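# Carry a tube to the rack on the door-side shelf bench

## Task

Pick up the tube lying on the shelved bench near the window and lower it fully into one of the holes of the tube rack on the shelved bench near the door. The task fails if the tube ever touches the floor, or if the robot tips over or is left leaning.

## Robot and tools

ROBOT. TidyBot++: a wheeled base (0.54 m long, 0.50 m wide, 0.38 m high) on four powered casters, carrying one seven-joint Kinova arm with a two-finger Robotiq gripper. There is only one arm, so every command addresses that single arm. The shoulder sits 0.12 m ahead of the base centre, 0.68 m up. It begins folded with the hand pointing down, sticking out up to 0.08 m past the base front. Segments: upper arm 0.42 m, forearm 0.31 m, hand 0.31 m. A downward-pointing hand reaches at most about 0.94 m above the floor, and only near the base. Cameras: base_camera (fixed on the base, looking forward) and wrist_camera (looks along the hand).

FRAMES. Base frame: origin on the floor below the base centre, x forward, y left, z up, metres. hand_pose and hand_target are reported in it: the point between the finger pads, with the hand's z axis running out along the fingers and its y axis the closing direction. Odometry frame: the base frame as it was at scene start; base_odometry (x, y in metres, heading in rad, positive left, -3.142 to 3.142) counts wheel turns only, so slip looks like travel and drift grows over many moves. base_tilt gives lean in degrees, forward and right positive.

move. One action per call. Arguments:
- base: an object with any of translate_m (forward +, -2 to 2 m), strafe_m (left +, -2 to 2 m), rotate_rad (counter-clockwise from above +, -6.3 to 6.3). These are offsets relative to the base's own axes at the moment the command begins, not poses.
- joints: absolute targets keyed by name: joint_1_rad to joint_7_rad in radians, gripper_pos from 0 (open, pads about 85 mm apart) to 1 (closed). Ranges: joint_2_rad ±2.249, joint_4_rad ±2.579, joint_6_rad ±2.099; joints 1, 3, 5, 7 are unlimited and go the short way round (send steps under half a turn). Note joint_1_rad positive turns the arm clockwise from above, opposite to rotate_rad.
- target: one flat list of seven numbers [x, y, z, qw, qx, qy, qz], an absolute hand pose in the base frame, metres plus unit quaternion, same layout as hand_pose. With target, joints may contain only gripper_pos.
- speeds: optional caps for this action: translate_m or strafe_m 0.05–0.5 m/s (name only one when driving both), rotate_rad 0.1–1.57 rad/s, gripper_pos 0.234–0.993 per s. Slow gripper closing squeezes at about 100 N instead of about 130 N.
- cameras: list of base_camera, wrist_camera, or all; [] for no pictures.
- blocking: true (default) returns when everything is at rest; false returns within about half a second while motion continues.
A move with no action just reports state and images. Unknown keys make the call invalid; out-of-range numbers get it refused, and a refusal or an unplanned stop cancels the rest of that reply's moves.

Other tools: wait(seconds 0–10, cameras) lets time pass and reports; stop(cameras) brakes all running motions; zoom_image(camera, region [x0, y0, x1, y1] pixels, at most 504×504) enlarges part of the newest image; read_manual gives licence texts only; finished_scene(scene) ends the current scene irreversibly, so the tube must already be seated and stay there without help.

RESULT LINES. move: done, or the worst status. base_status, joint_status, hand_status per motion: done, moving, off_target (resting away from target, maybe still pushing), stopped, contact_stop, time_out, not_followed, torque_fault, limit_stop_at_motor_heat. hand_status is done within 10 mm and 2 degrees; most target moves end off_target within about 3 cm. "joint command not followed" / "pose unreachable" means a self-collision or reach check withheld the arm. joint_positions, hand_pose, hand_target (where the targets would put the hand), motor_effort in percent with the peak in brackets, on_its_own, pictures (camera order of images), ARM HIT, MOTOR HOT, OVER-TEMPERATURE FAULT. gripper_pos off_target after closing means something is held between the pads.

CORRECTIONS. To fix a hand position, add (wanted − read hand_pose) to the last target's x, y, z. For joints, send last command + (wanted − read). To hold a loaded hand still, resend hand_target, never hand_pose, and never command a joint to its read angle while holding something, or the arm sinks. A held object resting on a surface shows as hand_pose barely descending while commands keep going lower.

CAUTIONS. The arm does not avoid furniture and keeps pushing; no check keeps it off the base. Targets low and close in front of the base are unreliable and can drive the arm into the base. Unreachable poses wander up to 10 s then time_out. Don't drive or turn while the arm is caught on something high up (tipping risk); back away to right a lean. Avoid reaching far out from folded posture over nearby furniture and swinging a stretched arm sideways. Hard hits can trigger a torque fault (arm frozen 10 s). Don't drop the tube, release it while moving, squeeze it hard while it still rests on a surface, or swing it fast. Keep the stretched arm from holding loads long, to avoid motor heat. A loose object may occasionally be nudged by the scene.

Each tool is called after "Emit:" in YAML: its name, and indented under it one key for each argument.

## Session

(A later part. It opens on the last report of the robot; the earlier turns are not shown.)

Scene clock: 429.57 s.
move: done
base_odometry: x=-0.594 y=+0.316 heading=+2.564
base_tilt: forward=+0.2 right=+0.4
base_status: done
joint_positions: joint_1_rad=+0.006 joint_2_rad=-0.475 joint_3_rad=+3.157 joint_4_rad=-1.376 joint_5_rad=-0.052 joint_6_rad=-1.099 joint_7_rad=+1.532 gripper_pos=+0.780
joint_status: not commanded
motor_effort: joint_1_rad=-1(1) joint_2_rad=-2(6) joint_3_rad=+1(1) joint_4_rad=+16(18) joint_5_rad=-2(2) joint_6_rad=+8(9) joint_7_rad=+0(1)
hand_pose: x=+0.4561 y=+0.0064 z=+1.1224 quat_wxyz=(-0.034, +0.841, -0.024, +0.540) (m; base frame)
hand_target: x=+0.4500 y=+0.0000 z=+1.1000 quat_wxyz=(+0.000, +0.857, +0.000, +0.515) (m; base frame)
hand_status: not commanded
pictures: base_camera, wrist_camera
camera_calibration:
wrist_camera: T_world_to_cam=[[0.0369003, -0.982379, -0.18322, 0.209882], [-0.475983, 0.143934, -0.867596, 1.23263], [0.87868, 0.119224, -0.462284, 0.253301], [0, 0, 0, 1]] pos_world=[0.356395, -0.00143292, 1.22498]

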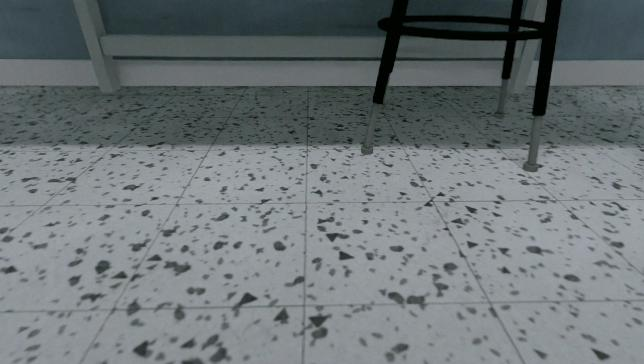

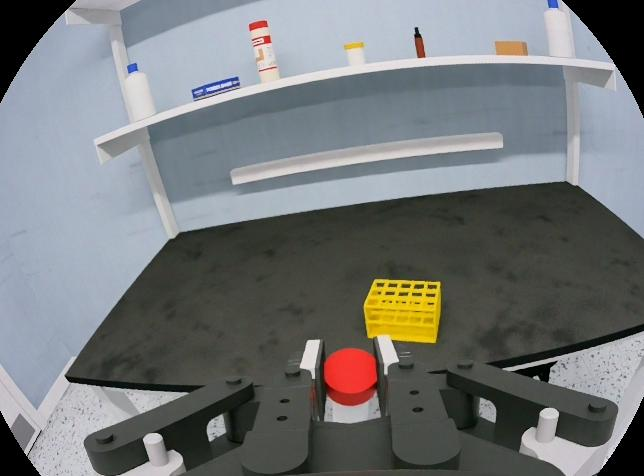

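Emit:
move:
  base: {"translate_m": 0.22, "strafe_m": -0.06}
  cameras: ["wrist_camera"]

Emit:
zoom_image:
  camera: "wrist_camera"
  region: [200, 226, 500, 476]

Scene clock: 443.17 s.
move: done
base_odometry: x=-0.745 y=+0.487 heading=+2.564
base_tilt: forward=+0.2 right=+0.5
base_status: done
joint_positions: joint_1_rad=+0.006 joint_2_rad=-0.469 joint_3_rad=+3.157 joint_4_rad=-1.378 joint_5_rad=-0.052 joint_6_rad=-1.100 joint_7_rad=+1.532 gripper_pos=+0.780
joint_status: not commanded
motor_effort: joint_1_rad=+0(1) joint_2_rad=-2(7) joint_3_rad=+0(1) joint_4_rad=+16(18) joint_5_rad=-1(2) joint_6_rad=+8(9) joint_7_rad=+0(1)
hand_pose: x=+0.4587 y=+0.0063 z=+1.1191 quat_wxyz=(-0.034, +0.843, -0.024, +0.536) (m; base frame)
hand_target: x=+0.4500 y=+0.0000 z=+1.1000 quat_wxyz=(+0.000, +0.857, +0.000, +0.515) (m; base frame)
hand_status: not commanded
pictures: wrist_camera
camera_calibration:
wrist_camera: T_world_to_cam=[[0.035097, -0.982478, -0.183042, 0.209688], [-0.483544, 0.143595, -0.863462, 1.22996], [0.874616, 0.118814, -0.470032, 0.260033], [0, 0, 0, 1]] pos_world=[0.35995, -0.00149712, 1.22263]

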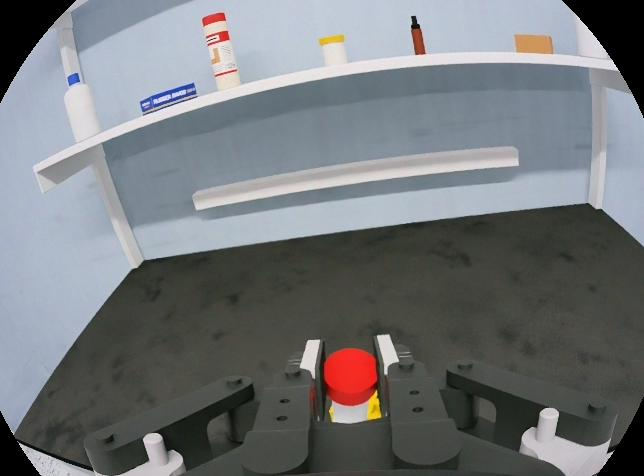

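Scaled by 1.680.

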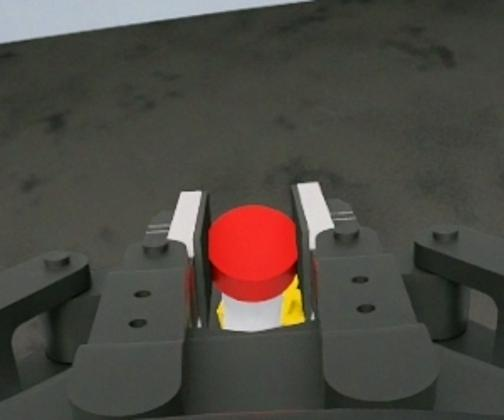

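Emit:
move:
  target: [0.42, 0.06, 1.08, 0, 0.954, 0, 0.30]
  cameras: ["wrist_camera"]

Emit:
zoom_image:
  camera: "wrist_camera"
  region: [250, 176, 550, 426]

Scene clock: 456.30 s.
move: off_target
base_odometry: x=-0.745 y=+0.487 heading=+2.564
base_tilt: forward=+0.2 right=+0.5
base_status: not commanded
joint_positions: joint_1_rad=-0.015 joint_2_rad=-0.183 joint_3_rad=+2.927 joint_4_rad=-0.885 joint_5_rad=+0.061 joint_6_rad=-1.797 joint_7_rad=+1.410 gripper_pos=+0.780
joint_status: not commanded
motor_effort: joint_1_rad=+0(1) joint_2_rad=-7(9) joint_3_rad=+1(2) joint_4_rad=+13(18) joint_5_rad=+0(2) joint_6_rad=+5(9) joint_7_rad=+1(1)
hand_pose: x=+0.4231 y=+0.0688 z=+1.0853 quat_wxyz=(-0.017, +0.948, +0.021, +0.316) (m; base frame)
hand_target: x=+0.4200 y=+0.0600 z=+1.0800 quat_wxyz=(+0.000, +0.954, +0.000, +0.300) (m; base frame)
hand_status: off_target (0.011 m and 3.7 deg from the pose sent, 0.077 m and 30.4 deg at the start)
pictures: wrist_camera
camera_calibration:
wrist_camera: T_world_to_cam=[[0.0374698, -0.991359, -0.125711, 0.203577], [-0.839929, 0.0369121, -0.54144, 0.983169], [0.541401, 0.125876, -0.831288, 0.800361], [0, 0, 0, 1]] pos_world=[0.384848, 0.0647806, 1.22325]

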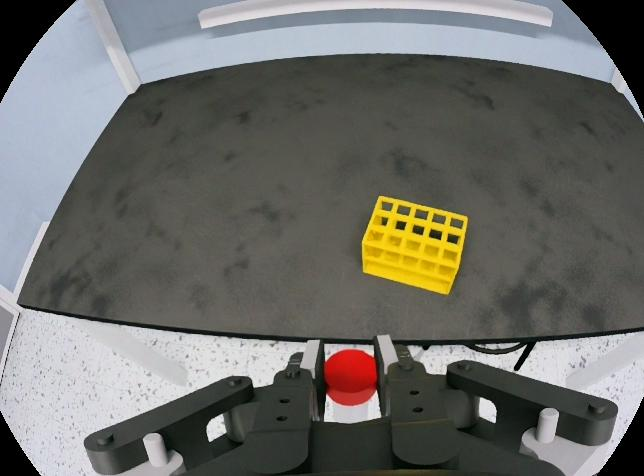

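Scaled by 1.680.

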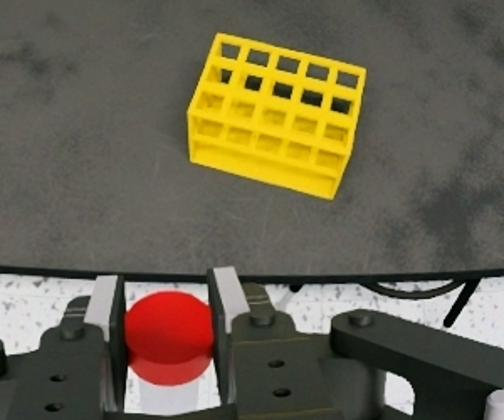

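Emit:
zoom_image:
  camera: "wrist_camera"
  region: [350, 185, 480, 305]

Scaled by 3.877.

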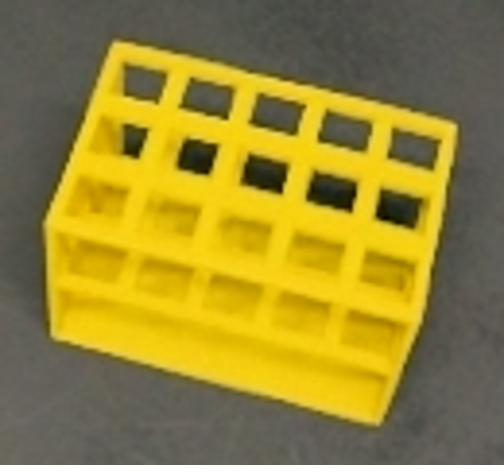

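Emit:
move:
  target: [0.42, -0.17, 1.08, 0, 0.954, 0, 0.30]
  cameras: ["wrist_camera"]

Emit:
zoom_image:
  camera: "wrist_camera"
  region: [200, 185, 330, 305]

Scene clock: 497.47 s.
move: off_target
base_odometry: x=-0.745 y=+0.487 heading=+2.564
base_tilt: forward=+0.2 right=+0.4
base_status: not commanded
joint_positions: joint_1_rad=+0.358 joint_2_rad=-0.044 joint_3_rad=+3.677 joint_4_rad=-0.775 joint_5_rad=-0.440 joint_6_rad=-1.916 joint_7_rad=+2.153 gripper_pos=+0.780
joint_status: not commanded
motor_effort: joint_1_rad=-1(1) joint_2_rad=-11(12) joint_3_rad=+0(2) joint_4_rad=+13(14) joint_5_rad=-4(4) joint_6_rad=+5(6) joint_7_rad=+0(1)
hand_pose: x=+0.4164 y=-0.1801 z=+1.0822 quat_wxyz=(+0.018, +0.952, -0.029, +0.305) (m; base frame)
hand_target: x=+0.4200 y=-0.1700 z=+1.0800 quat_wxyz=(+0.000, +0.954, +0.000, +0.300) (m; base frame)
hand_status: off_target (0.011 m and 4.0 deg from the pose sent, 0.239 m and 3.7 deg at the start)
pictures: wrist_camera
camera_calibration:
wrist_camera: T_world_to_cam=[[-0.0817831, -0.992467, -0.0912215, -0.0312222], [-0.843611, 0.117671, -0.523903, 0.982165], [0.53069, 0.0341091, -0.846879, 0.837567], [0, 0, 0, 1]] pos_world=[0.381523, -0.175128, 1.22103]

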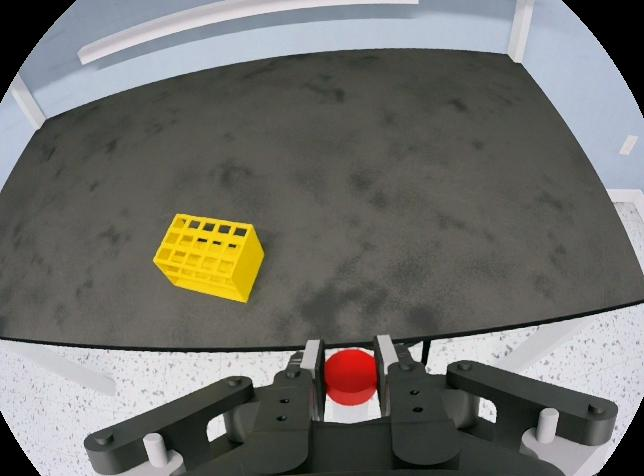

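Scaled by 3.877.

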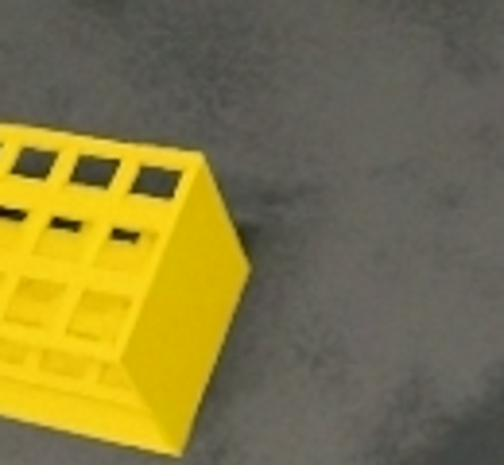

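Emit:
zoom_image:
  camera: "wrist_camera"
  region: [145, 200, 275, 310]

Scaled by 3.877.

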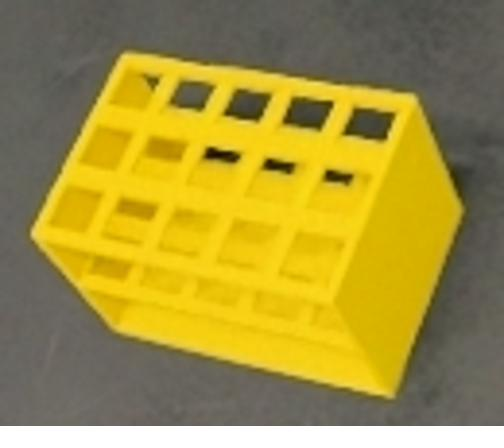

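Emit:
move:
  target: [0.50, -0.01, 1.08, 0, 0.8556, 0, 0.5177]
  cameras: []

Emit:
move:
  target: [0.665, -0.009, 1.01, 0, 0.8556, 0, 0.5177]
  cameras: ["wrist_camera"]

Emit:
zoom_image:
  camera: "wrist_camera"
  region: [225, 226, 475, 476]

Scene clock: 553.63 s.
move: off_target
base_odometry: x=-0.745 y=+0.487 heading=+2.564
base_tilt: forward=+0.3 right=+0.4
base_status: not commanded
joint_positions: joint_1_rad=-0.008 joint_2_rad=-0.386 joint_3_rad=+3.201 joint_4_rad=-1.432 joint_5_rad=-0.069 joint_6_rad=-1.059 joint_7_rad=+1.643 gripper_pos=+0.780
joint_status: not commanded
motor_effort: joint_1_rad=+0(1) joint_2_rad=-5(13) joint_3_rad=+0(2) joint_4_rad=+18(19) joint_5_rad=-2(4) joint_6_rad=+8(8) joint_7_rad=+0(1)
hand_pose: x=+0.5011 y=-0.0065 z=+1.0716 quat_wxyz=(-0.015, +0.868, +0.006, +0.497) (m; base frame)
hand_target: x=+0.5000 y=-0.0100 z=+1.0800 quat_wxyz=(+0.000, +0.856, +0.000, +0.518) (m; base frame)
hand_status: off_target (0.009 m and 3.3 deg from the pose sent, 0.190 m and 27.1 deg at the start)
pictures: none
No camera images: "cameras" was empty.

Scene clock: 555.37 s.
move: done
base_odometry: x=-0.745 y=+0.487 heading=+2.564
base_tilt: forward=+0.3 right=+0.4
base_status: not commanded
joint_positions: joint_1_rad=-0.008 joint_2_rad=-0.094 joint_3_rad=+3.201 joint_4_rad=-1.473 joint_5_rad=-0.069 joint_6_rad=-0.709 joint_7_rad=+1.643 gripper_pos=+0.780
joint_status: not commanded
motor_effort: joint_1_rad=+0(1) joint_2_rad=-17(20) joint_3_rad=+0(1) joint_4_rad=+20(21) joint_5_rad=-2(2) joint_6_rad=+8(8) joint_7_rad=+1(1)
hand_pose: x=+0.6593 y=-0.0141 z=+1.0073 quat_wxyz=(-0.004, +0.864, -0.004, +0.504) (m; base frame)
hand_target: x=+0.6650 y=-0.0090 z=+1.0100 quat_wxyz=(+0.000, +0.856, +0.000, +0.518) (m; base frame)
hand_status: done (0.008 m and 2.0 deg from the pose sent, 0.175 m and 3.3 deg at the start)
pictures: wrist_camera
camera_calibration:
wrist_camera: T_world_to_cam=[[0.0286571, -0.993094, -0.113772, 0.0965441], [-0.550412, 0.079332, -0.831115, 1.24389], [0.834401, 0.0864387, -0.544338, 0.135314], [0, 0, 0, 1]] pos_world=[0.56898, -0.0144994, 1.11846]

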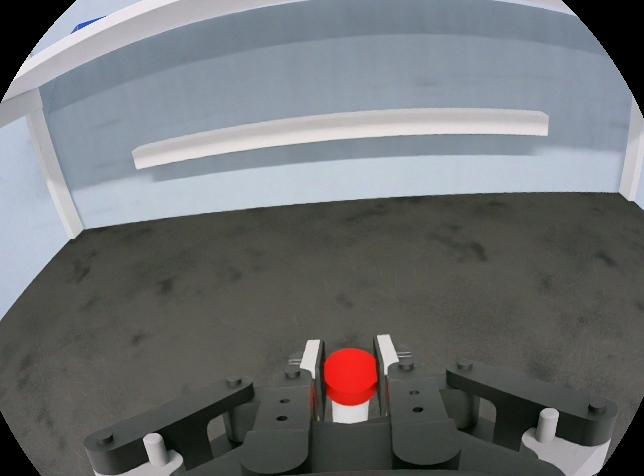

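Scaled by 2.016.

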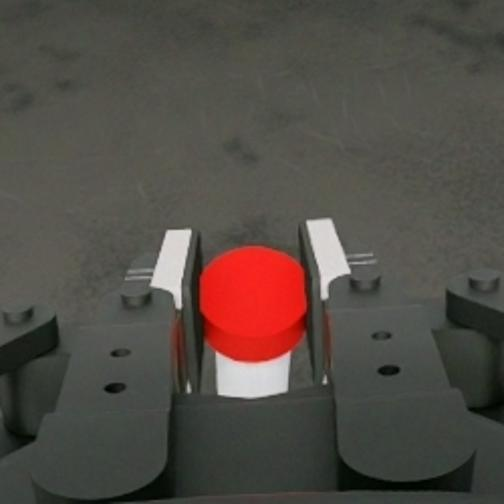

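Emit:
move:
  target: [0.52, 0.03, 1.05, 0, 0.954, 0, 0.30]
  cameras: ["wrist_camera"]

Emit:
zoom_image:
  camera: "wrist_camera"
  region: [270, 176, 470, 376]

Emit:
move:
  target: [0.52, -0.05, 1.05, 0, 0.954, 0, 0.30]
  cameras: ["wrist_camera"]

Emit:
zoom_image:
  camera: "wrist_camera"
  region: [170, 176, 370, 376]

Scene clock: 567.70 s.
move: off_target
base_odometry: x=-0.745 y=+0.487 heading=+2.564
base_tilt: forward=+0.3 right=+0.4
base_status: not commanded
joint_positions: joint_1_rad=-0.064 joint_2_rad=-0.056 joint_3_rad=+3.115 joint_4_rad=-0.920 joint_5_rad=+0.011 joint_6_rad=-1.621 joint_7_rad=+1.517 gripper_pos=+0.780
joint_status: not commanded
motor_effort: joint_1_rad=+0(1) joint_2_rad=-13(19) joint_3_rad=+0(1) joint_4_rad=+15(20) joint_5_rad=-1(2) joint_6_rad=+6(8) joint_7_rad=+0(1)
hand_pose: x=+0.5226 y=+0.0350 z=+1.0595 quat_wxyz=(-0.017, +0.946, +0.016, +0.322) (m; base frame)
hand_target: x=+0.5200 y=+0.0300 z=+1.0500 quat_wxyz=(+0.000, +0.954, +0.000, +0.300) (m; base frame)
hand_status: off_target (0.011 m and 3.8 deg from the pose sent, 0.152 m and 25.6 deg at the start)
pictures: wrist_camera
camera_calibration:
wrist_camera: T_world_to_cam=[[0.028526, -0.991114, -0.129919, 0.172217], [-0.833259, 0.0482155, -0.550776, 1.05996], [0.552146, 0.123968, -0.824479, 0.716583], [0, 0, 0, 1]] pos_world=[0.482653, 0.0307465, 1.19699]

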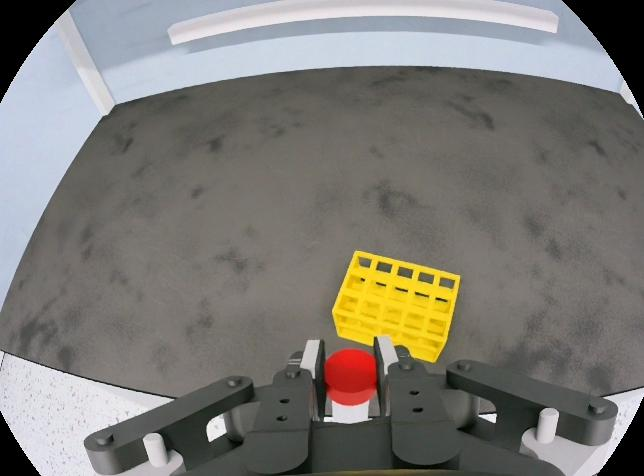

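Scaled by 2.520.

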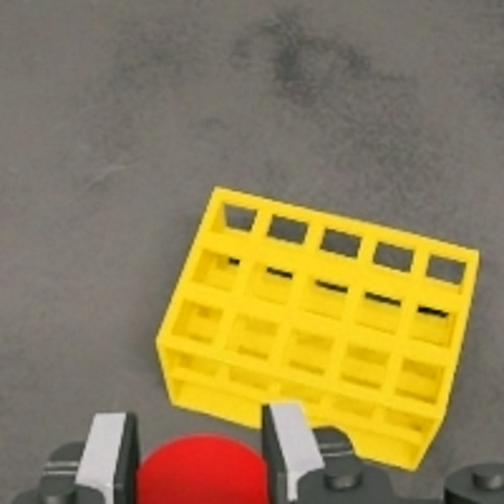

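Scene clock: 568.87 s.
move: off_target
base_odometry: x=-0.745 y=+0.487 heading=+2.564
base_tilt: forward=+0.3 right=+0.5
base_status: not commanded
joint_positions: joint_1_rad=+0.056 joint_2_rad=-0.053 joint_3_rad=+3.279 joint_4_rad=-0.920 joint_5_rad=-0.059 joint_6_rad=-1.630 joint_7_rad=+1.694 gripper_pos=+0.780
joint_status: not commanded
motor_effort: joint_1_rad=+0(2) joint_2_rad=-13(15) joint_3_rad=+0(2) joint_4_rad=+16(16) joint_5_rad=-2(2) joint_6_rad=+6(6) joint_7_rad=+1(1)
hand_pose: x=+0.5205 y=-0.0613 z=+1.0574 quat_wxyz=(+0.019, +0.948, -0.024, +0.318) (m; base frame)
hand_target: x=+0.5200 y=-0.0500 z=+1.0500 quat_wxyz=(+0.000, +0.954, +0.000, +0.300) (m; base frame)
hand_status: off_target (0.013 m and 4.1 deg from the pose sent, 0.086 m and 3.8 deg at the start)
pictures: wrist_camera
camera_calibration:
wrist_camera: T_world_to_cam=[[-0.0695877, -0.99388, -0.0857966, 0.0808171], [-0.830564, 0.105361, -0.546866, 1.05972], [0.552558, 0.0332044, -0.832813, 0.730963], [0, 0, 0, 1]] pos_world=[0.481887, -0.0556016, 1.19521]

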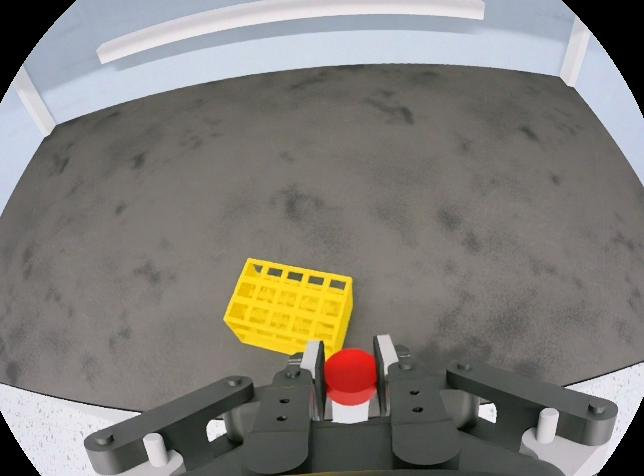

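Scaled by 2.520.

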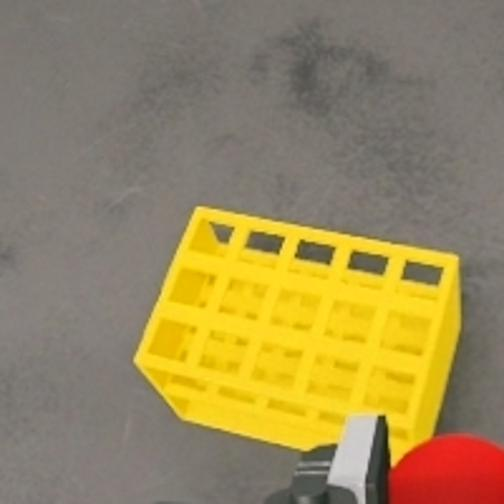

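Emit:
move:
  target: [0.64, -0.004, 1.02, 0, 0.848, 0, 0.530]
  cameras: []

Emit:
move:
  target: [0.673, -0.004, 0.98, 0, 0.848, 0, 0.530]
  cameras: ["wrist_camera"]

Scene clock: 586.43 s.
move: off_target
base_odometry: x=-0.745 y=+0.487 heading=+2.564
base_tilt: forward=+0.3 right=+0.4
base_status: not commanded
joint_positions: joint_1_rad=-0.004 joint_2_rad=-0.123 joint_3_rad=+3.190 joint_4_rad=-1.515 joint_5_rad=-0.060 joint_6_rad=-0.698 joint_7_rad=+1.635 gripper_pos=+0.780
joint_status: not commanded
motor_effort: joint_1_rad=+0(1) joint_2_rad=-16(18) joint_3_rad=+0(1) joint_4_rad=+19(20) joint_5_rad=-1(2) joint_6_rad=+8(8) joint_7_rad=+1(1)
hand_pose: x=+0.6474 y=-0.0119 z=+1.0013 quat_wxyz=(-0.004, +0.865, -0.003, +0.502) (m; base frame)
hand_target: x=+0.6400 y=-0.0040 z=+1.0200 quat_wxyz=(+0.000, +0.848, +0.000, +0.530) (m; base frame)
hand_status: off_target (0.022 m and 3.7 deg from the pose sent, 0.138 m and 27.1 deg at the start)
pictures: none
No camera images: "cameras" was empty.

Scene clock: 587.57 s.
move: off_target
base_odometry: x=-0.745 y=+0.487 heading=+2.564
base_tilt: forward=+0.4 right=+0.4
base_status: not commanded
joint_positions: joint_1_rad=-0.004 joint_2_rad=-0.102 joint_3_rad=+3.190 joint_4_rad=-1.591 joint_5_rad=-0.060 joint_6_rad=-0.555 joint_7_rad=+1.635 gripper_pos=+0.780
joint_status: not commanded
motor_effort: joint_1_rad=-1(1) joint_2_rad=-17(19) joint_3_rad=+0(1) joint_4_rad=+20(21) joint_5_rad=-1(2) joint_6_rad=+8(9) joint_7_rad=+1(1)
hand_pose: x=+0.6669 y=-0.0145 z=+0.9846 quat_wxyz=(-0.001, +0.853, -0.006, +0.522) (m; base frame)
hand_target: x=+0.6730 y=-0.0040 z=+0.9800 quat_wxyz=(+0.000, +0.848, +0.000, +0.530) (m; base frame)
hand_status: off_target (0.013 m and 1.3 deg from the pose sent, 0.034 m and 3.7 deg at the start)
pictures: wrist_camera
camera_calibration:
wrist_camera: T_world_to_cam=[[0.025162, -0.993641, -0.109746, 0.0916278], [-0.513239, 0.0813681, -0.85438, 1.22739], [0.857877, 0.0778238, -0.507928, 0.0651264], [0, 0, 0, 1]] pos_world=[0.571767, -0.0138935, 1.09179]

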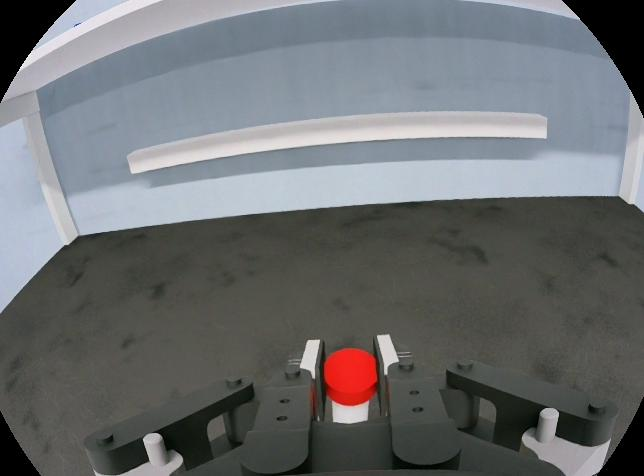

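Emit:
move:
  target: [0.673, 0.004, 0.96, 0, 0.848, 0, 0.530]
  cameras: ["wrist_camera"]

Scene clock: 591.97 s.
move: done
base_odometry: x=-0.745 y=+0.487 heading=+2.564
base_tilt: forward=+0.3 right=+0.4
base_status: not commanded
joint_positions: joint_1_rad=-0.004 joint_2_rad=-0.102 joint_3_rad=+3.160 joint_4_rad=-1.653 joint_5_rad=-0.032 joint_6_rad=-0.489 joint_7_rad=+1.588 gripper_pos=+0.780
joint_status: not commanded
motor_effort: joint_1_rad=-1(1) joint_2_rad=-17(18) joint_3_rad=-1(1) joint_4_rad=+19(21) joint_5_rad=-1(2) joint_6_rad=+8(8) joint_7_rad=+1(1)
hand_pose: x=+0.6683 y=-0.0022 z=+0.9665 quat_wxyz=(-0.006, +0.852, -0.007, +0.524) (m; base frame)
hand_target: x=+0.6730 y=+0.0040 z=+0.9600 quat_wxyz=(+0.000, +0.848, +0.000, +0.530) (m; base frame)
hand_status: done (0.010 m and 1.3 deg from the pose sent, 0.031 m and 1.3 deg at the start)
pictures: wrist_camera
camera_calibration:
wrist_camera: T_world_to_cam=[[0.0302503, -0.992343, -0.119752, 0.108093], [-0.510011, 0.0877137, -0.855684, 1.21079], [0.859636, 0.0869598, -0.503453, 0.0482293], [0, 0, 0, 1]] pos_world=[0.572787, -0.00313137, 1.07328]

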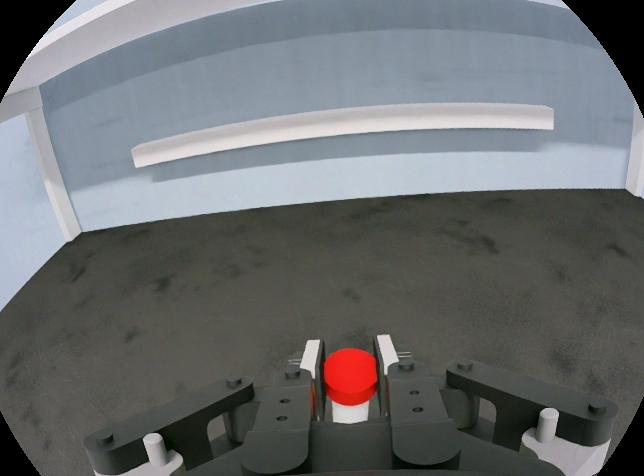

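Y now -0.002; nudge back.

Emit:
move:
  target: [0.672, -0.005, 0.95, 0, 0.848, 0, 0.530]
  cameras: []

Scene clock: 598.73 s.
move: off_target
base_odometry: x=-0.745 y=+0.487 heading=+2.564
base_tilt: forward=+0.3 right=+0.4
base_status: not commanded
joint_positions: joint_1_rad=-0.012 joint_2_rad=-0.102 joint_3_rad=+3.171 joint_4_rad=-1.674 joint_5_rad=-0.036 joint_6_rad=-0.444 joint_7_rad=+1.607 gripper_pos=+0.780
joint_status: not commanded
motor_effort: joint_1_rad=+0(1) joint_2_rad=-14(17) joint_3_rad=+0(1) joint_4_rad=+18(20) joint_5_rad=-1(1) joint_6_rad=+7(8) joint_7_rad=+1(1)
hand_pose: x=+0.6716 y=-0.0040 z=+0.9660 quat_wxyz=(-0.002, +0.846, -0.002, +0.534) (m; base frame)
hand_target: x=+0.6720 y=-0.0050 z=+0.9500 quat_wxyz=(+0.000, +0.848, +0.000, +0.530) (m; base frame)
hand_status: off_target (0.016 m and 0.6 deg from the pose sent, 0.017 m and 1.3 deg at the start)
pictures: none
No camera images: "cameras" was empty.

Emit:
move:
  cameras: ["wrist_camera"]

Emit:
zoom_image:
  camera: "wrist_camera"
  region: [225, 276, 475, 476]

Scene clock: 605.40 s.
base_odometry: x=-0.745 y=+0.487 heading=+2.564
base_tilt: forward=+0.2 right=+0.5
base_status: not commanded
joint_positions: joint_1_rad=-0.012 joint_2_rad=-0.102 joint_3_rad=+3.171 joint_4_rad=-1.674 joint_5_rad=-0.036 joint_6_rad=-0.444 joint_7_rad=+1.607 gripper_pos=+0.780
joint_status: not commanded
motor_effort: joint_1_rad=+0(1) joint_2_rad=-15(17) joint_3_rad=+0(1) joint_4_rad=+18(20) joint_5_rad=-1(1) joint_6_rad=+6(8) joint_7_rad=+1(1)
hand_pose: x=+0.6716 y=-0.0040 z=+0.9660 quat_wxyz=(-0.002, +0.846, -0.002, +0.534) (m; base frame)
hand_target: x=+0.6720 y=-0.0050 z=+0.9500 quat_wxyz=(+0.000, +0.848, +0.000, +0.530) (m; base frame)
hand_status: off_target (0.016 m and 0.6 deg from the pose sent, 0.017 m and 1.3 deg at the start)
pictures: wrist_camera
camera_calibration:
wrist_camera: T_world_to_cam=[[0.0366569, -0.993561, -0.107206, 0.0897523], [-0.490734, 0.0755555, -0.868028, 1.21114], [0.870538, 0.0844288, -0.484804, 0.0199451], [0, 0, 0, 1]] pos_world=[0.573692, -0.00401752, 1.07059]

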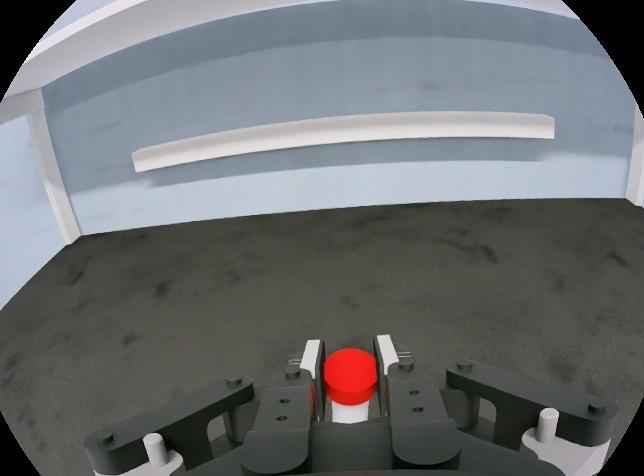

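Scaled by 2.016.

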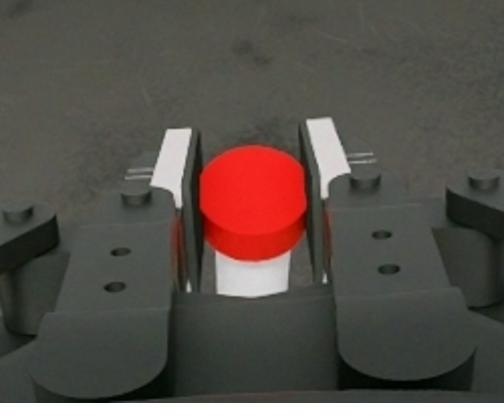

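Emit:
move:
  target: [0.668, -0.006, 0.995, 0, 0.8704, 0, 0.4924]
  cameras: []

Emit:
move:
  target: [0.671, -0.004, 0.975, 0, 0.8704, 0, 0.4924]
  cameras: []

Scene clock: 618.00 s.
move: off_target
base_odometry: x=-0.745 y=+0.487 heading=+2.564
base_tilt: forward=+0.3 right=+0.4
base_status: not commanded
joint_positions: joint_1_rad=-0.012 joint_2_rad=-0.088 joint_3_rad=+3.171 joint_4_rad=-1.480 joint_5_rad=-0.036 joint_6_rad=-0.667 joint_7_rad=+1.607 gripper_pos=+0.780
joint_status: not commanded
motor_effort: joint_1_rad=+0(1) joint_2_rad=-18(19) joint_3_rad=+0(1) joint_4_rad=+20(21) joint_5_rad=-1(2) joint_6_rad=+8(9) joint_7_rad=+1(1)
hand_pose: x=+0.6668 y=-0.0019 z=+1.0107 quat_wxyz=(-0.004, +0.857, +0.001, +0.515) (m; base frame)
hand_target: x=+0.6680 y=-0.0060 z=+0.9950 quat_wxyz=(+0.000, +0.870, +0.000, +0.492) (m; base frame)
hand_status: off_target (0.016 m and 3.1 deg from the pose sent, 0.029 m and 5.5 deg at the start)
pictures: none
No camera images: "cameras" was empty.

Scene clock: 618.80 s.
move: off_target
base_odometry: x=-0.745 y=+0.487 heading=+2.564
base_tilt: forward=+0.3 right=+0.4
base_status: not commanded
joint_positions: joint_1_rad=-0.012 joint_2_rad=-0.084 joint_3_rad=+3.171 joint_4_rad=-1.511 joint_5_rad=-0.036 joint_6_rad=-0.663 joint_7_rad=+1.607 gripper_pos=+0.780
joint_status: not commanded
motor_effort: joint_1_rad=+0(1) joint_2_rad=-17(18) joint_3_rad=-1(1) joint_4_rad=+19(21) joint_5_rad=-1(1) joint_6_rad=+8(8) joint_7_rad=+1(1)
hand_pose: x=+0.6656 y=-0.0018 z=+0.9917 quat_wxyz=(-0.004, +0.865, +0.001, +0.502) (m; base frame)
hand_target: x=+0.6710 y=-0.0040 z=+0.9750 quat_wxyz=(+0.000, +0.870, +0.000, +0.492) (m; base frame)
hand_status: off_target (0.018 m and 1.4 deg from the pose sent, 0.036 m and 3.1 deg at the start)
pictures: none
No camera images: "cameras" was empty.

Emit:
move:
  target: [0.672, -0.011, 0.963, 0, 0.8767, 0, 0.481]
  cameras: []

Scene clock: 623.50 s.
move: off_target
base_odometry: x=-0.745 y=+0.487 heading=+2.564
base_tilt: forward=+0.3 right=+0.5
base_status: not commanded
joint_positions: joint_1_rad=-0.012 joint_2_rad=-0.075 joint_3_rad=+3.178 joint_4_rad=-1.511 joint_5_rad=-0.038 joint_6_rad=-0.663 joint_7_rad=+1.622 gripper_pos=+0.780
joint_status: not commanded
motor_effort: joint_1_rad=-1(1) joint_2_rad=-17(18) joint_3_rad=+0(1) joint_4_rad=+19(20) joint_5_rad=-1(2) joint_6_rad=+8(8) joint_7_rad=+1(1)
hand_pose: x=+0.6683 y=-0.0053 z=+0.9868 quat_wxyz=(+0.000, +0.867, +0.004, +0.498) (m; base frame)
hand_target: x=+0.6720 y=-0.0110 z=+0.9630 quat_wxyz=(+0.000, +0.877, +0.000, +0.481) (m; base frame)
hand_status: off_target (0.025 m and 2.3 deg from the pose sent, 0.031 m and 2.8 deg at the start)
pictures: none
No camera images: "cameras" was empty.

Emit:
move:
  target: [0.671, -0.013, 0.952, 0, 0.879, 0, 0.4768]
  cameras: []

Scene clock: 627.13 s.
move: off_target
base_odometry: x=-0.745 y=+0.487 heading=+2.564
base_tilt: forward=+0.3 right=+0.5
base_status: not commanded
joint_positions: joint_1_rad=-0.012 joint_2_rad=-0.072 joint_3_rad=+3.178 joint_4_rad=-1.539 joint_5_rad=-0.038 joint_6_rad=-0.663 joint_7_rad=+1.622 gripper_pos=+0.780
joint_status: not commanded
motor_effort: joint_1_rad=-1(1) joint_2_rad=-19(19) joint_3_rad=+0(1) joint_4_rad=+20(21) joint_5_rad=-1(2) joint_6_rad=+8(8) joint_7_rad=+0(1)
hand_pose: x=+0.6658 y=-0.0052 z=+0.9691 quat_wxyz=(+0.000, +0.875, +0.004, +0.485) (m; base frame)
hand_target: x=+0.6710 y=-0.0130 z=+0.9520 quat_wxyz=(+0.000, +0.879, +0.000, +0.477) (m; base frame)
hand_status: off_target (0.020 m and 1.1 deg from the pose sent, 0.036 m and 2.8 deg at the start)
pictures: none
No camera images: "cameras" was empty.

Emit:
move:
  target: [0.672,-0.014,0.940,0,0.877,0,0.480]

Emit:
move:
  target: [0.672,-0.014,0.928,0,0.877,0,0.480]

Scene clock: 658.13 s.
move: off_target
base_odometry: x=-0.745 y=+0.487 heading=+2.564
base_tilt: forward=+0.3 right=+0.5
base_status: not commanded
joint_positions: joint_1_rad=-0.012 joint_2_rad=-0.072 joint_3_rad=+3.178 joint_4_rad=-1.565 joint_5_rad=-0.038 joint_6_rad=-0.615 joint_7_rad=+1.622 gripper_pos=+0.780
joint_status: not commanded
motor_effort: joint_1_rad=-1(1) joint_2_rad=-14(17) joint_3_rad=-1(1) joint_4_rad=+16(20) joint_5_rad=-1(2) joint_6_rad=+6(8) joint_7_rad=+1(1)
hand_pose: x=+0.6701 y=-0.0058 z=+0.9665 quat_wxyz=(+0.000, +0.869, +0.003, +0.494) (m; base frame)
hand_target: x=+0.6720 y=-0.0140 z=+0.9400 quat_wxyz=(+0.000, +0.877, +0.000, +0.480) (m; base frame)
hand_status: off_target (0.028 m and 1.9 deg from the pose sent, 0.031 m and 0.7 deg at the start)
pictures: base_camera, wrist_camera
camera_calibration:
wrist_camera: T_world_to_cam=[[0.033685, -0.994352, -0.100643, 0.0837321], [-0.568894, 0.0637179, -0.819939, 1.21671], [0.821721, 0.0848749, -0.563534, 0.130483], [0, 0, 0, 1]] pos_world=[0.582137, -0.00534156, 1.07959]

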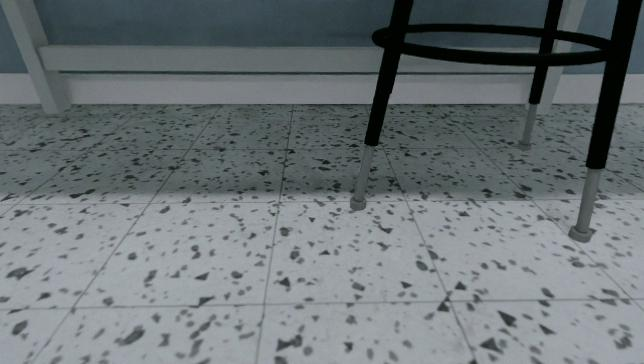

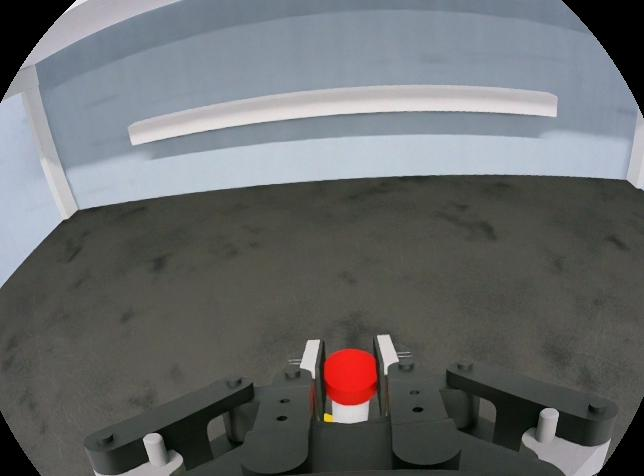

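Scene clock: 658.80 s.
move: off_target
base_odometry: x=-0.745 y=+0.487 heading=+2.564
base_tilt: forward=+0.3 right=+0.4
base_status: not commanded
joint_positions: joint_1_rad=-0.012 joint_2_rad=-0.073 joint_3_rad=+3.178 joint_4_rad=-1.590 joint_5_rad=-0.038 joint_6_rad=-0.567 joint_7_rad=+1.622 gripper_pos=+0.780
joint_status: not commanded
motor_effort: joint_1_rad=+0(1) joint_2_rad=-12(14) joint_3_rad=+1(1) joint_4_rad=+14(16) joint_5_rad=+0(1) joint_6_rad=+4(5) joint_7_rad=+1(1)
hand_pose: x=+0.6739 y=-0.0064 z=+0.9657 quat_wxyz=(+0.001, +0.863, +0.002, +0.505) (m; base frame)
hand_target: x=+0.6720 y=-0.0140 z=+0.9280 quat_wxyz=(+0.000, +0.877, +0.000, +0.480) (m; base frame)
hand_status: off_target (0.038 m and 3.3 deg from the pose sent, 0.039 m and 1.9 deg at the start)
pictures: base_camera, wrist_camera
camera_calibration:
wrist_camera: T_world_to_cam=[[0.0342591, -0.994459, -0.0993879, 0.0813568], [-0.548611, 0.0644111, -0.833593, 1.2178], [0.835376, 0.0830834, -0.543364, 0.0982361], [0, 0, 0, 1]] pos_world=[0.583248, -0.00569584, 1.07662]

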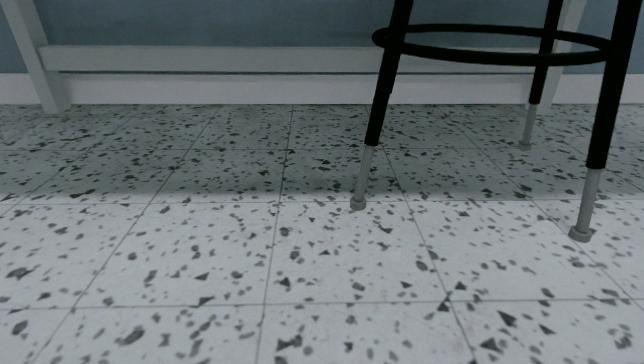

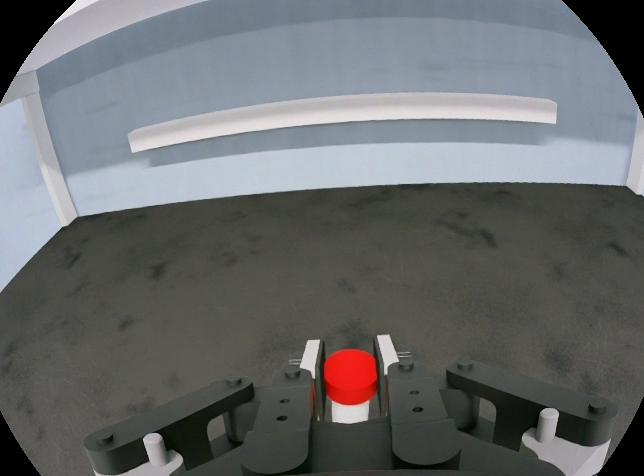

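Emit:
move:
  target: [0.671,-0.014,0.963,0,0.877,0,0.480]
  cameras: ["wrist_camera"]

Emit:
zoom_image:
  camera: "wrist_camera"
  region: [270, 320, 430, 440]

Scene clock: 670.87 s.
move: done
base_odometry: x=-0.745 y=+0.487 heading=+2.564
base_tilt: forward=+0.2 right=+0.5
base_status: not commanded
joint_positions: joint_1_rad=-0.012 joint_2_rad=-0.068 joint_3_rad=+3.178 joint_4_rad=-1.554 joint_5_rad=-0.038 joint_6_rad=-0.632 joint_7_rad=+1.622 gripper_pos=+0.780
joint_status: not commanded
motor_effort: joint_1_rad=+0(1) joint_2_rad=-17(18) joint_3_rad=+0(1) joint_4_rad=+20(20) joint_5_rad=-1(2) joint_6_rad=+8(8) joint_7_rad=+0(1)
hand_pose: x=+0.6701 y=-0.0060 z=+0.9667 quat_wxyz=(+0.000, +0.872, +0.003, +0.490) (m; base frame)
hand_target: x=+0.6710 y=-0.0140 z=+0.9630 quat_wxyz=(+0.000, +0.877, +0.000, +0.480) (m; base frame)
hand_status: done (0.009 m and 1.4 deg from the pose sent, 0.009 m and 3.3 deg at the start)
pictures: wrist_camera
camera_calibration:
wrist_camera: T_world_to_cam=[[0.0326428, -0.994349, -0.101017, 0.0845599], [-0.576248, 0.0638566, -0.814776, 1.21685], [0.816622, 0.0848074, -0.570908, 0.141138], [0, 0, 0, 1]] pos_world=[0.583193, -0.00559161, 1.08058]

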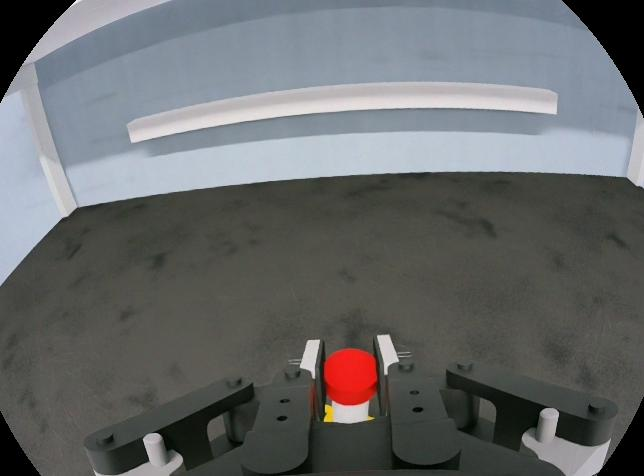

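Scaled by 3.150.

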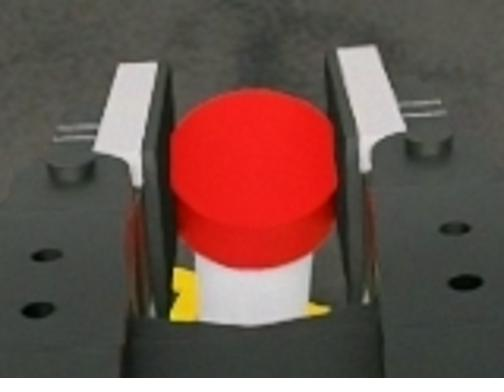

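Emit:
move:
  target: [0.62,-0.01,1.03,0,0.915,0,0.403]
  cameras: ["wrist_camera"]

Emit:
move:
  target: [0.55,-0.01,1.05,0,0.954,0,0.30]
  cameras: ["wrist_camera"]

Emit:
zoom_image:
  camera: "wrist_camera"
  region: [220, 180, 460, 440]

Scene clock: 688.10 s.
move: off_target
base_odometry: x=-0.745 y=+0.487 heading=+2.564
base_tilt: forward=+0.3 right=+0.4
base_status: not commanded
joint_positions: joint_1_rad=-0.012 joint_2_rad=-0.050 joint_3_rad=+3.178 joint_4_rad=-1.161 joint_5_rad=-0.038 joint_6_rad=-1.149 joint_7_rad=+1.622 gripper_pos=+0.780
joint_status: not commanded
motor_effort: joint_1_rad=+0(1) joint_2_rad=-16(19) joint_3_rad=+0(1) joint_4_rad=+18(21) joint_5_rad=-2(2) joint_6_rad=+7(8) joint_7_rad=+1(1)
hand_pose: x=+0.6206 y=-0.0010 z=+1.0434 quat_wxyz=(-0.004, +0.904, +0.012, +0.427) (m; base frame)
hand_target: x=+0.6200 y=-0.0100 z=+1.0300 quat_wxyz=(+0.000, +0.915, +0.000, +0.403) (m; base frame)
hand_status: off_target (0.016 m and 3.3 deg from the pose sent, 0.081 m and 11.2 deg at the start)
pictures: wrist_camera
camera_calibration:
wrist_camera: T_world_to_cam=[[0.0369389, -0.993927, -0.103656, 0.0990625], [-0.687543, 0.0499971, -0.72442, 1.22529], [0.725203, 0.0980273, -0.681521, 0.397123], [0, 0, 0, 1]] pos_world=[0.550787, -0.00172906, 1.16854]

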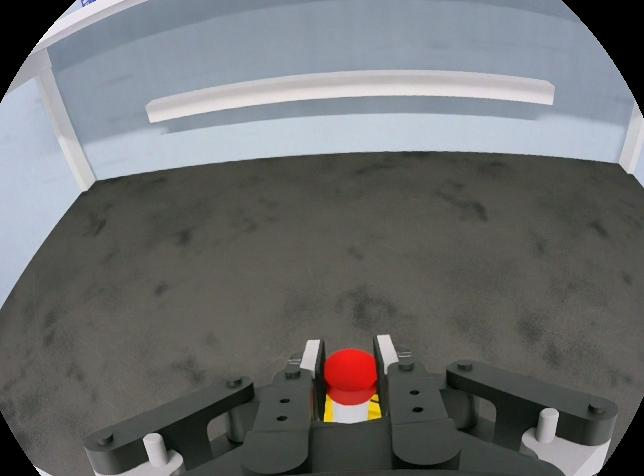

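Scene clock: 689.87 s.
move: off_target
base_odometry: x=-0.745 y=+0.487 heading=+2.564
base_tilt: forward=+0.3 right=+0.4
base_status: not commanded
joint_positions: joint_1_rad=-0.012 joint_2_rad=+0.007 joint_3_rad=+3.178 joint_4_rad=-0.856 joint_5_rad=-0.038 joint_6_rad=-1.618 joint_7_rad=+1.622 gripper_pos=+0.780
joint_status: not commanded
motor_effort: joint_1_rad=-1(1) joint_2_rad=-16(18) joint_3_rad=+0(1) joint_4_rad=+14(19) joint_5_rad=-1(2) joint_6_rad=+5(7) joint_7_rad=+1(2)
hand_pose: x=+0.5524 y=+0.0025 z=+1.0612 quat_wxyz=(-0.005, +0.946, +0.020, +0.325) (m; base frame)
hand_target: x=+0.5500 y=-0.0100 z=+1.0500 quat_wxyz=(+0.000, +0.954, +0.000, +0.300) (m; base frame)
hand_status: off_target (0.017 m and 3.8 deg from the pose sent, 0.071 m and 15.7 deg at the start)
pictures: wrist_camera
camera_calibration:
wrist_camera: T_world_to_cam=[[0.0287953, -0.994101, -0.104571, 0.112338], [-0.829901, 0.0345356, -0.556841, 1.09202], [0.557167, 0.102818, -0.82401, 0.702344], [0, 0, 0, 1]] pos_world=[0.511712, 0.00174854, 1.19857]

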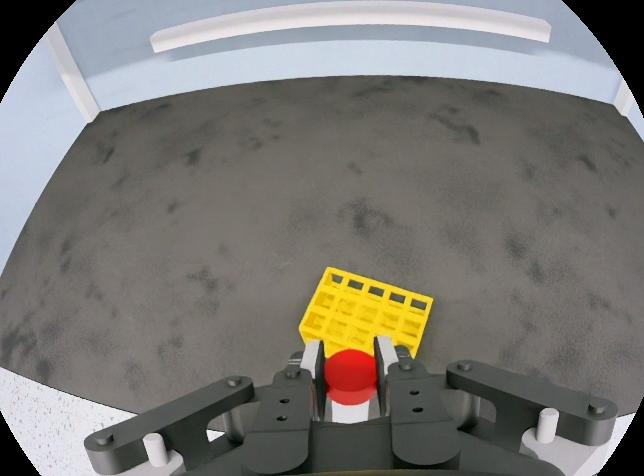

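Scaled by 1.938.

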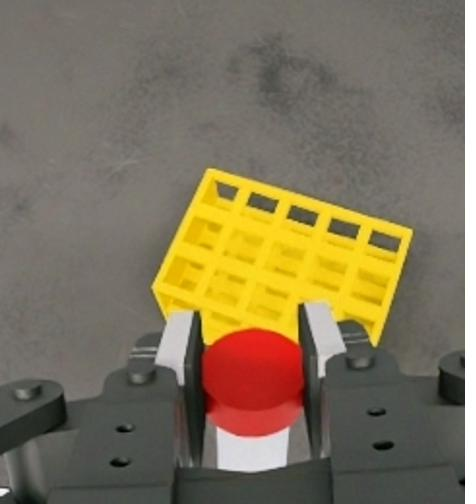

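Emit:
zoom_image:
  camera: "wrist_camera"
  region: [290, 255, 450, 375]

Emit:
move:
  target: [0.51,0.03,1.04,0,0.945,0,0.327]
  cameras: ["wrist_camera"]

Emit:
zoom_image:
  camera: "wrist_camera"
  region: [310, 220, 470, 340]

Scaled by 3.150.

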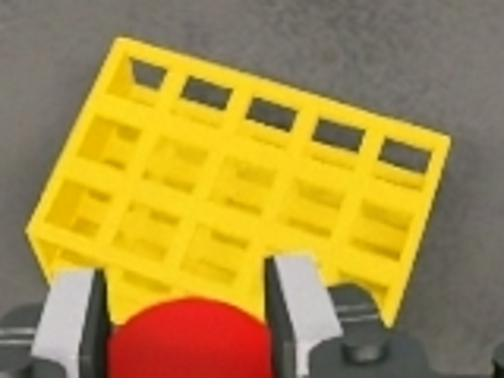

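Scene clock: 709.27 s.
move: off_target
base_odometry: x=-0.745 y=+0.487 heading=+2.564
base_tilt: forward=+0.3 right=+0.4
base_status: not commanded
joint_positions: joint_1_rad=-0.034 joint_2_rad=-0.097 joint_3_rad=+3.086 joint_4_rad=-1.039 joint_5_rad=+0.006 joint_6_rad=-1.587 joint_7_rad=+1.515 gripper_pos=+0.780
joint_status: not commanded
motor_effort: joint_1_rad=+0(1) joint_2_rad=-13(17) joint_3_rad=+0(1) joint_4_rad=+16(17) joint_5_rad=-1(2) joint_6_rad=+5(6) joint_7_rad=+1(1)
hand_pose: x=+0.5091 y=+0.0365 z=+1.0308 quat_wxyz=(-0.016, +0.953, +0.016, +0.301) (m; base frame)
hand_target: x=+0.5100 y=+0.0300 z=+1.0400 quat_wxyz=(+0.000, +0.945, +0.000, +0.327) (m; base frame)
hand_status: off_target (0.011 m and 4.1 deg from the pose sent, 0.055 m and 2.3 deg at the start)
pictures: wrist_camera
camera_calibration:
wrist_camera: T_world_to_cam=[[0.0233135, -0.99146, -0.12831, 0.171333], [-0.856469, 0.0463944, -0.51411, 1.00697], [0.515672, 0.121879, -0.848073, 0.743137], [0, 0, 0, 1]] pos_world=[0.475227, 0.0325788, 1.16991]

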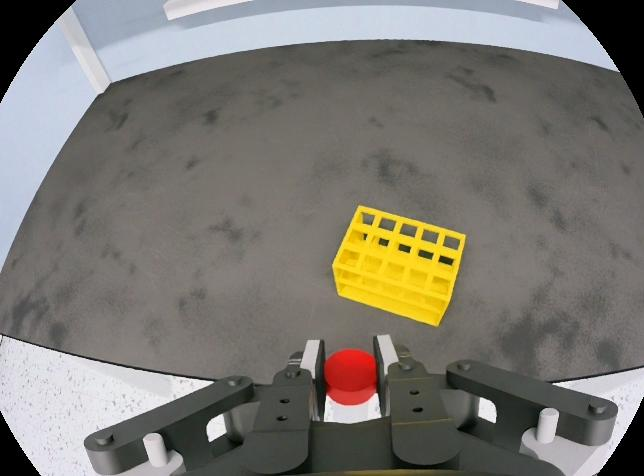

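Scaled by 3.150.

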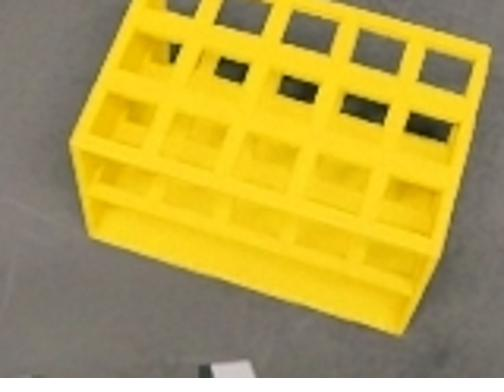

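Emit:
move:
  target: [0.680,-0.018,0.995,0,0.877,0,0.480]
  cameras: []

Emit:
move:
  target: [0.680,-0.018,0.965,0,0.877,0,0.480]
  cameras: ["wrist_camera"]

Scene clock: 741.47 s.
move: off_target
base_odometry: x=-0.745 y=+0.487 heading=+2.564
base_tilt: forward=+0.3 right=+0.5
base_status: not commanded
joint_positions: joint_1_rad=-0.006 joint_2_rad=-0.033 joint_3_rad=+3.183 joint_4_rad=-1.378 joint_5_rad=-0.018 joint_6_rad=-0.819 joint_7_rad=+1.618 gripper_pos=+0.780
joint_status: not commanded
motor_effort: joint_1_rad=+0(1) joint_2_rad=-18(20) joint_3_rad=+0(1) joint_4_rad=+19(21) joint_5_rad=-1(2) joint_6_rad=+8(8) joint_7_rad=+1(1)
hand_pose: x=+0.6700 y=-0.0147 z=+0.9985 quat_wxyz=(+0.010, +0.883, +0.002, +0.469) (m; base frame)
hand_target: x=+0.6800 y=-0.0180 z=+0.9950 quat_wxyz=(+0.000, +0.877, +0.000, +0.480) (m; base frame)
hand_status: off_target (0.011 m and 1.9 deg from the pose sent, 0.183 m and 22.5 deg at the start)
pictures: none
No camera images: "cameras" was empty.

Scene clock: 742.63 s.
move: off_target
base_odometry: x=-0.745 y=+0.487 heading=+2.564
base_tilt: forward=+0.3 right=+0.4
base_status: not commanded
joint_positions: joint_1_rad=-0.006 joint_2_rad=-0.033 joint_3_rad=+3.183 joint_4_rad=-1.484 joint_5_rad=-0.024 joint_6_rad=-0.722 joint_7_rad=+1.628 gripper_pos=+0.780
joint_status: not commanded
motor_effort: joint_1_rad=-1(1) joint_2_rad=-18(20) joint_3_rad=-1(1) joint_4_rad=+19(21) joint_5_rad=-1(2) joint_6_rad=+7(8) joint_7_rad=+0(1)
hand_pose: x=+0.6742 y=-0.0140 z=+0.9632 quat_wxyz=(+0.010, +0.885, +0.005, +0.465) (m; base frame)
hand_target: x=+0.6800 y=-0.0180 z=+0.9650 quat_wxyz=(+0.000, +0.877, +0.000, +0.480) (m; base frame)
hand_status: off_target (0.007 m and 2.3 deg from the pose sent, 0.035 m and 1.9 deg at the start)
pictures: wrist_camera
camera_calibration:
wrist_camera: T_world_to_cam=[[0.0213004, -0.996287, -0.0834142, 0.0668201], [-0.621103, 0.052193, -0.781989, 1.21541], [0.783439, 0.0684655, -0.617686, 0.203706], [0, 0, 0, 1]] pos_world=[0.593879, -0.0108105, 1.08184]

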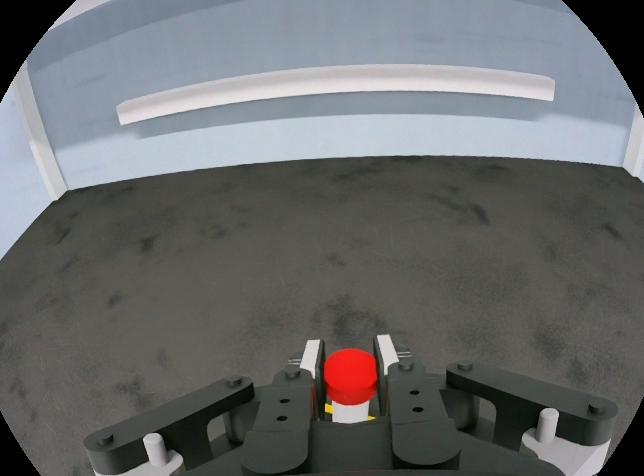

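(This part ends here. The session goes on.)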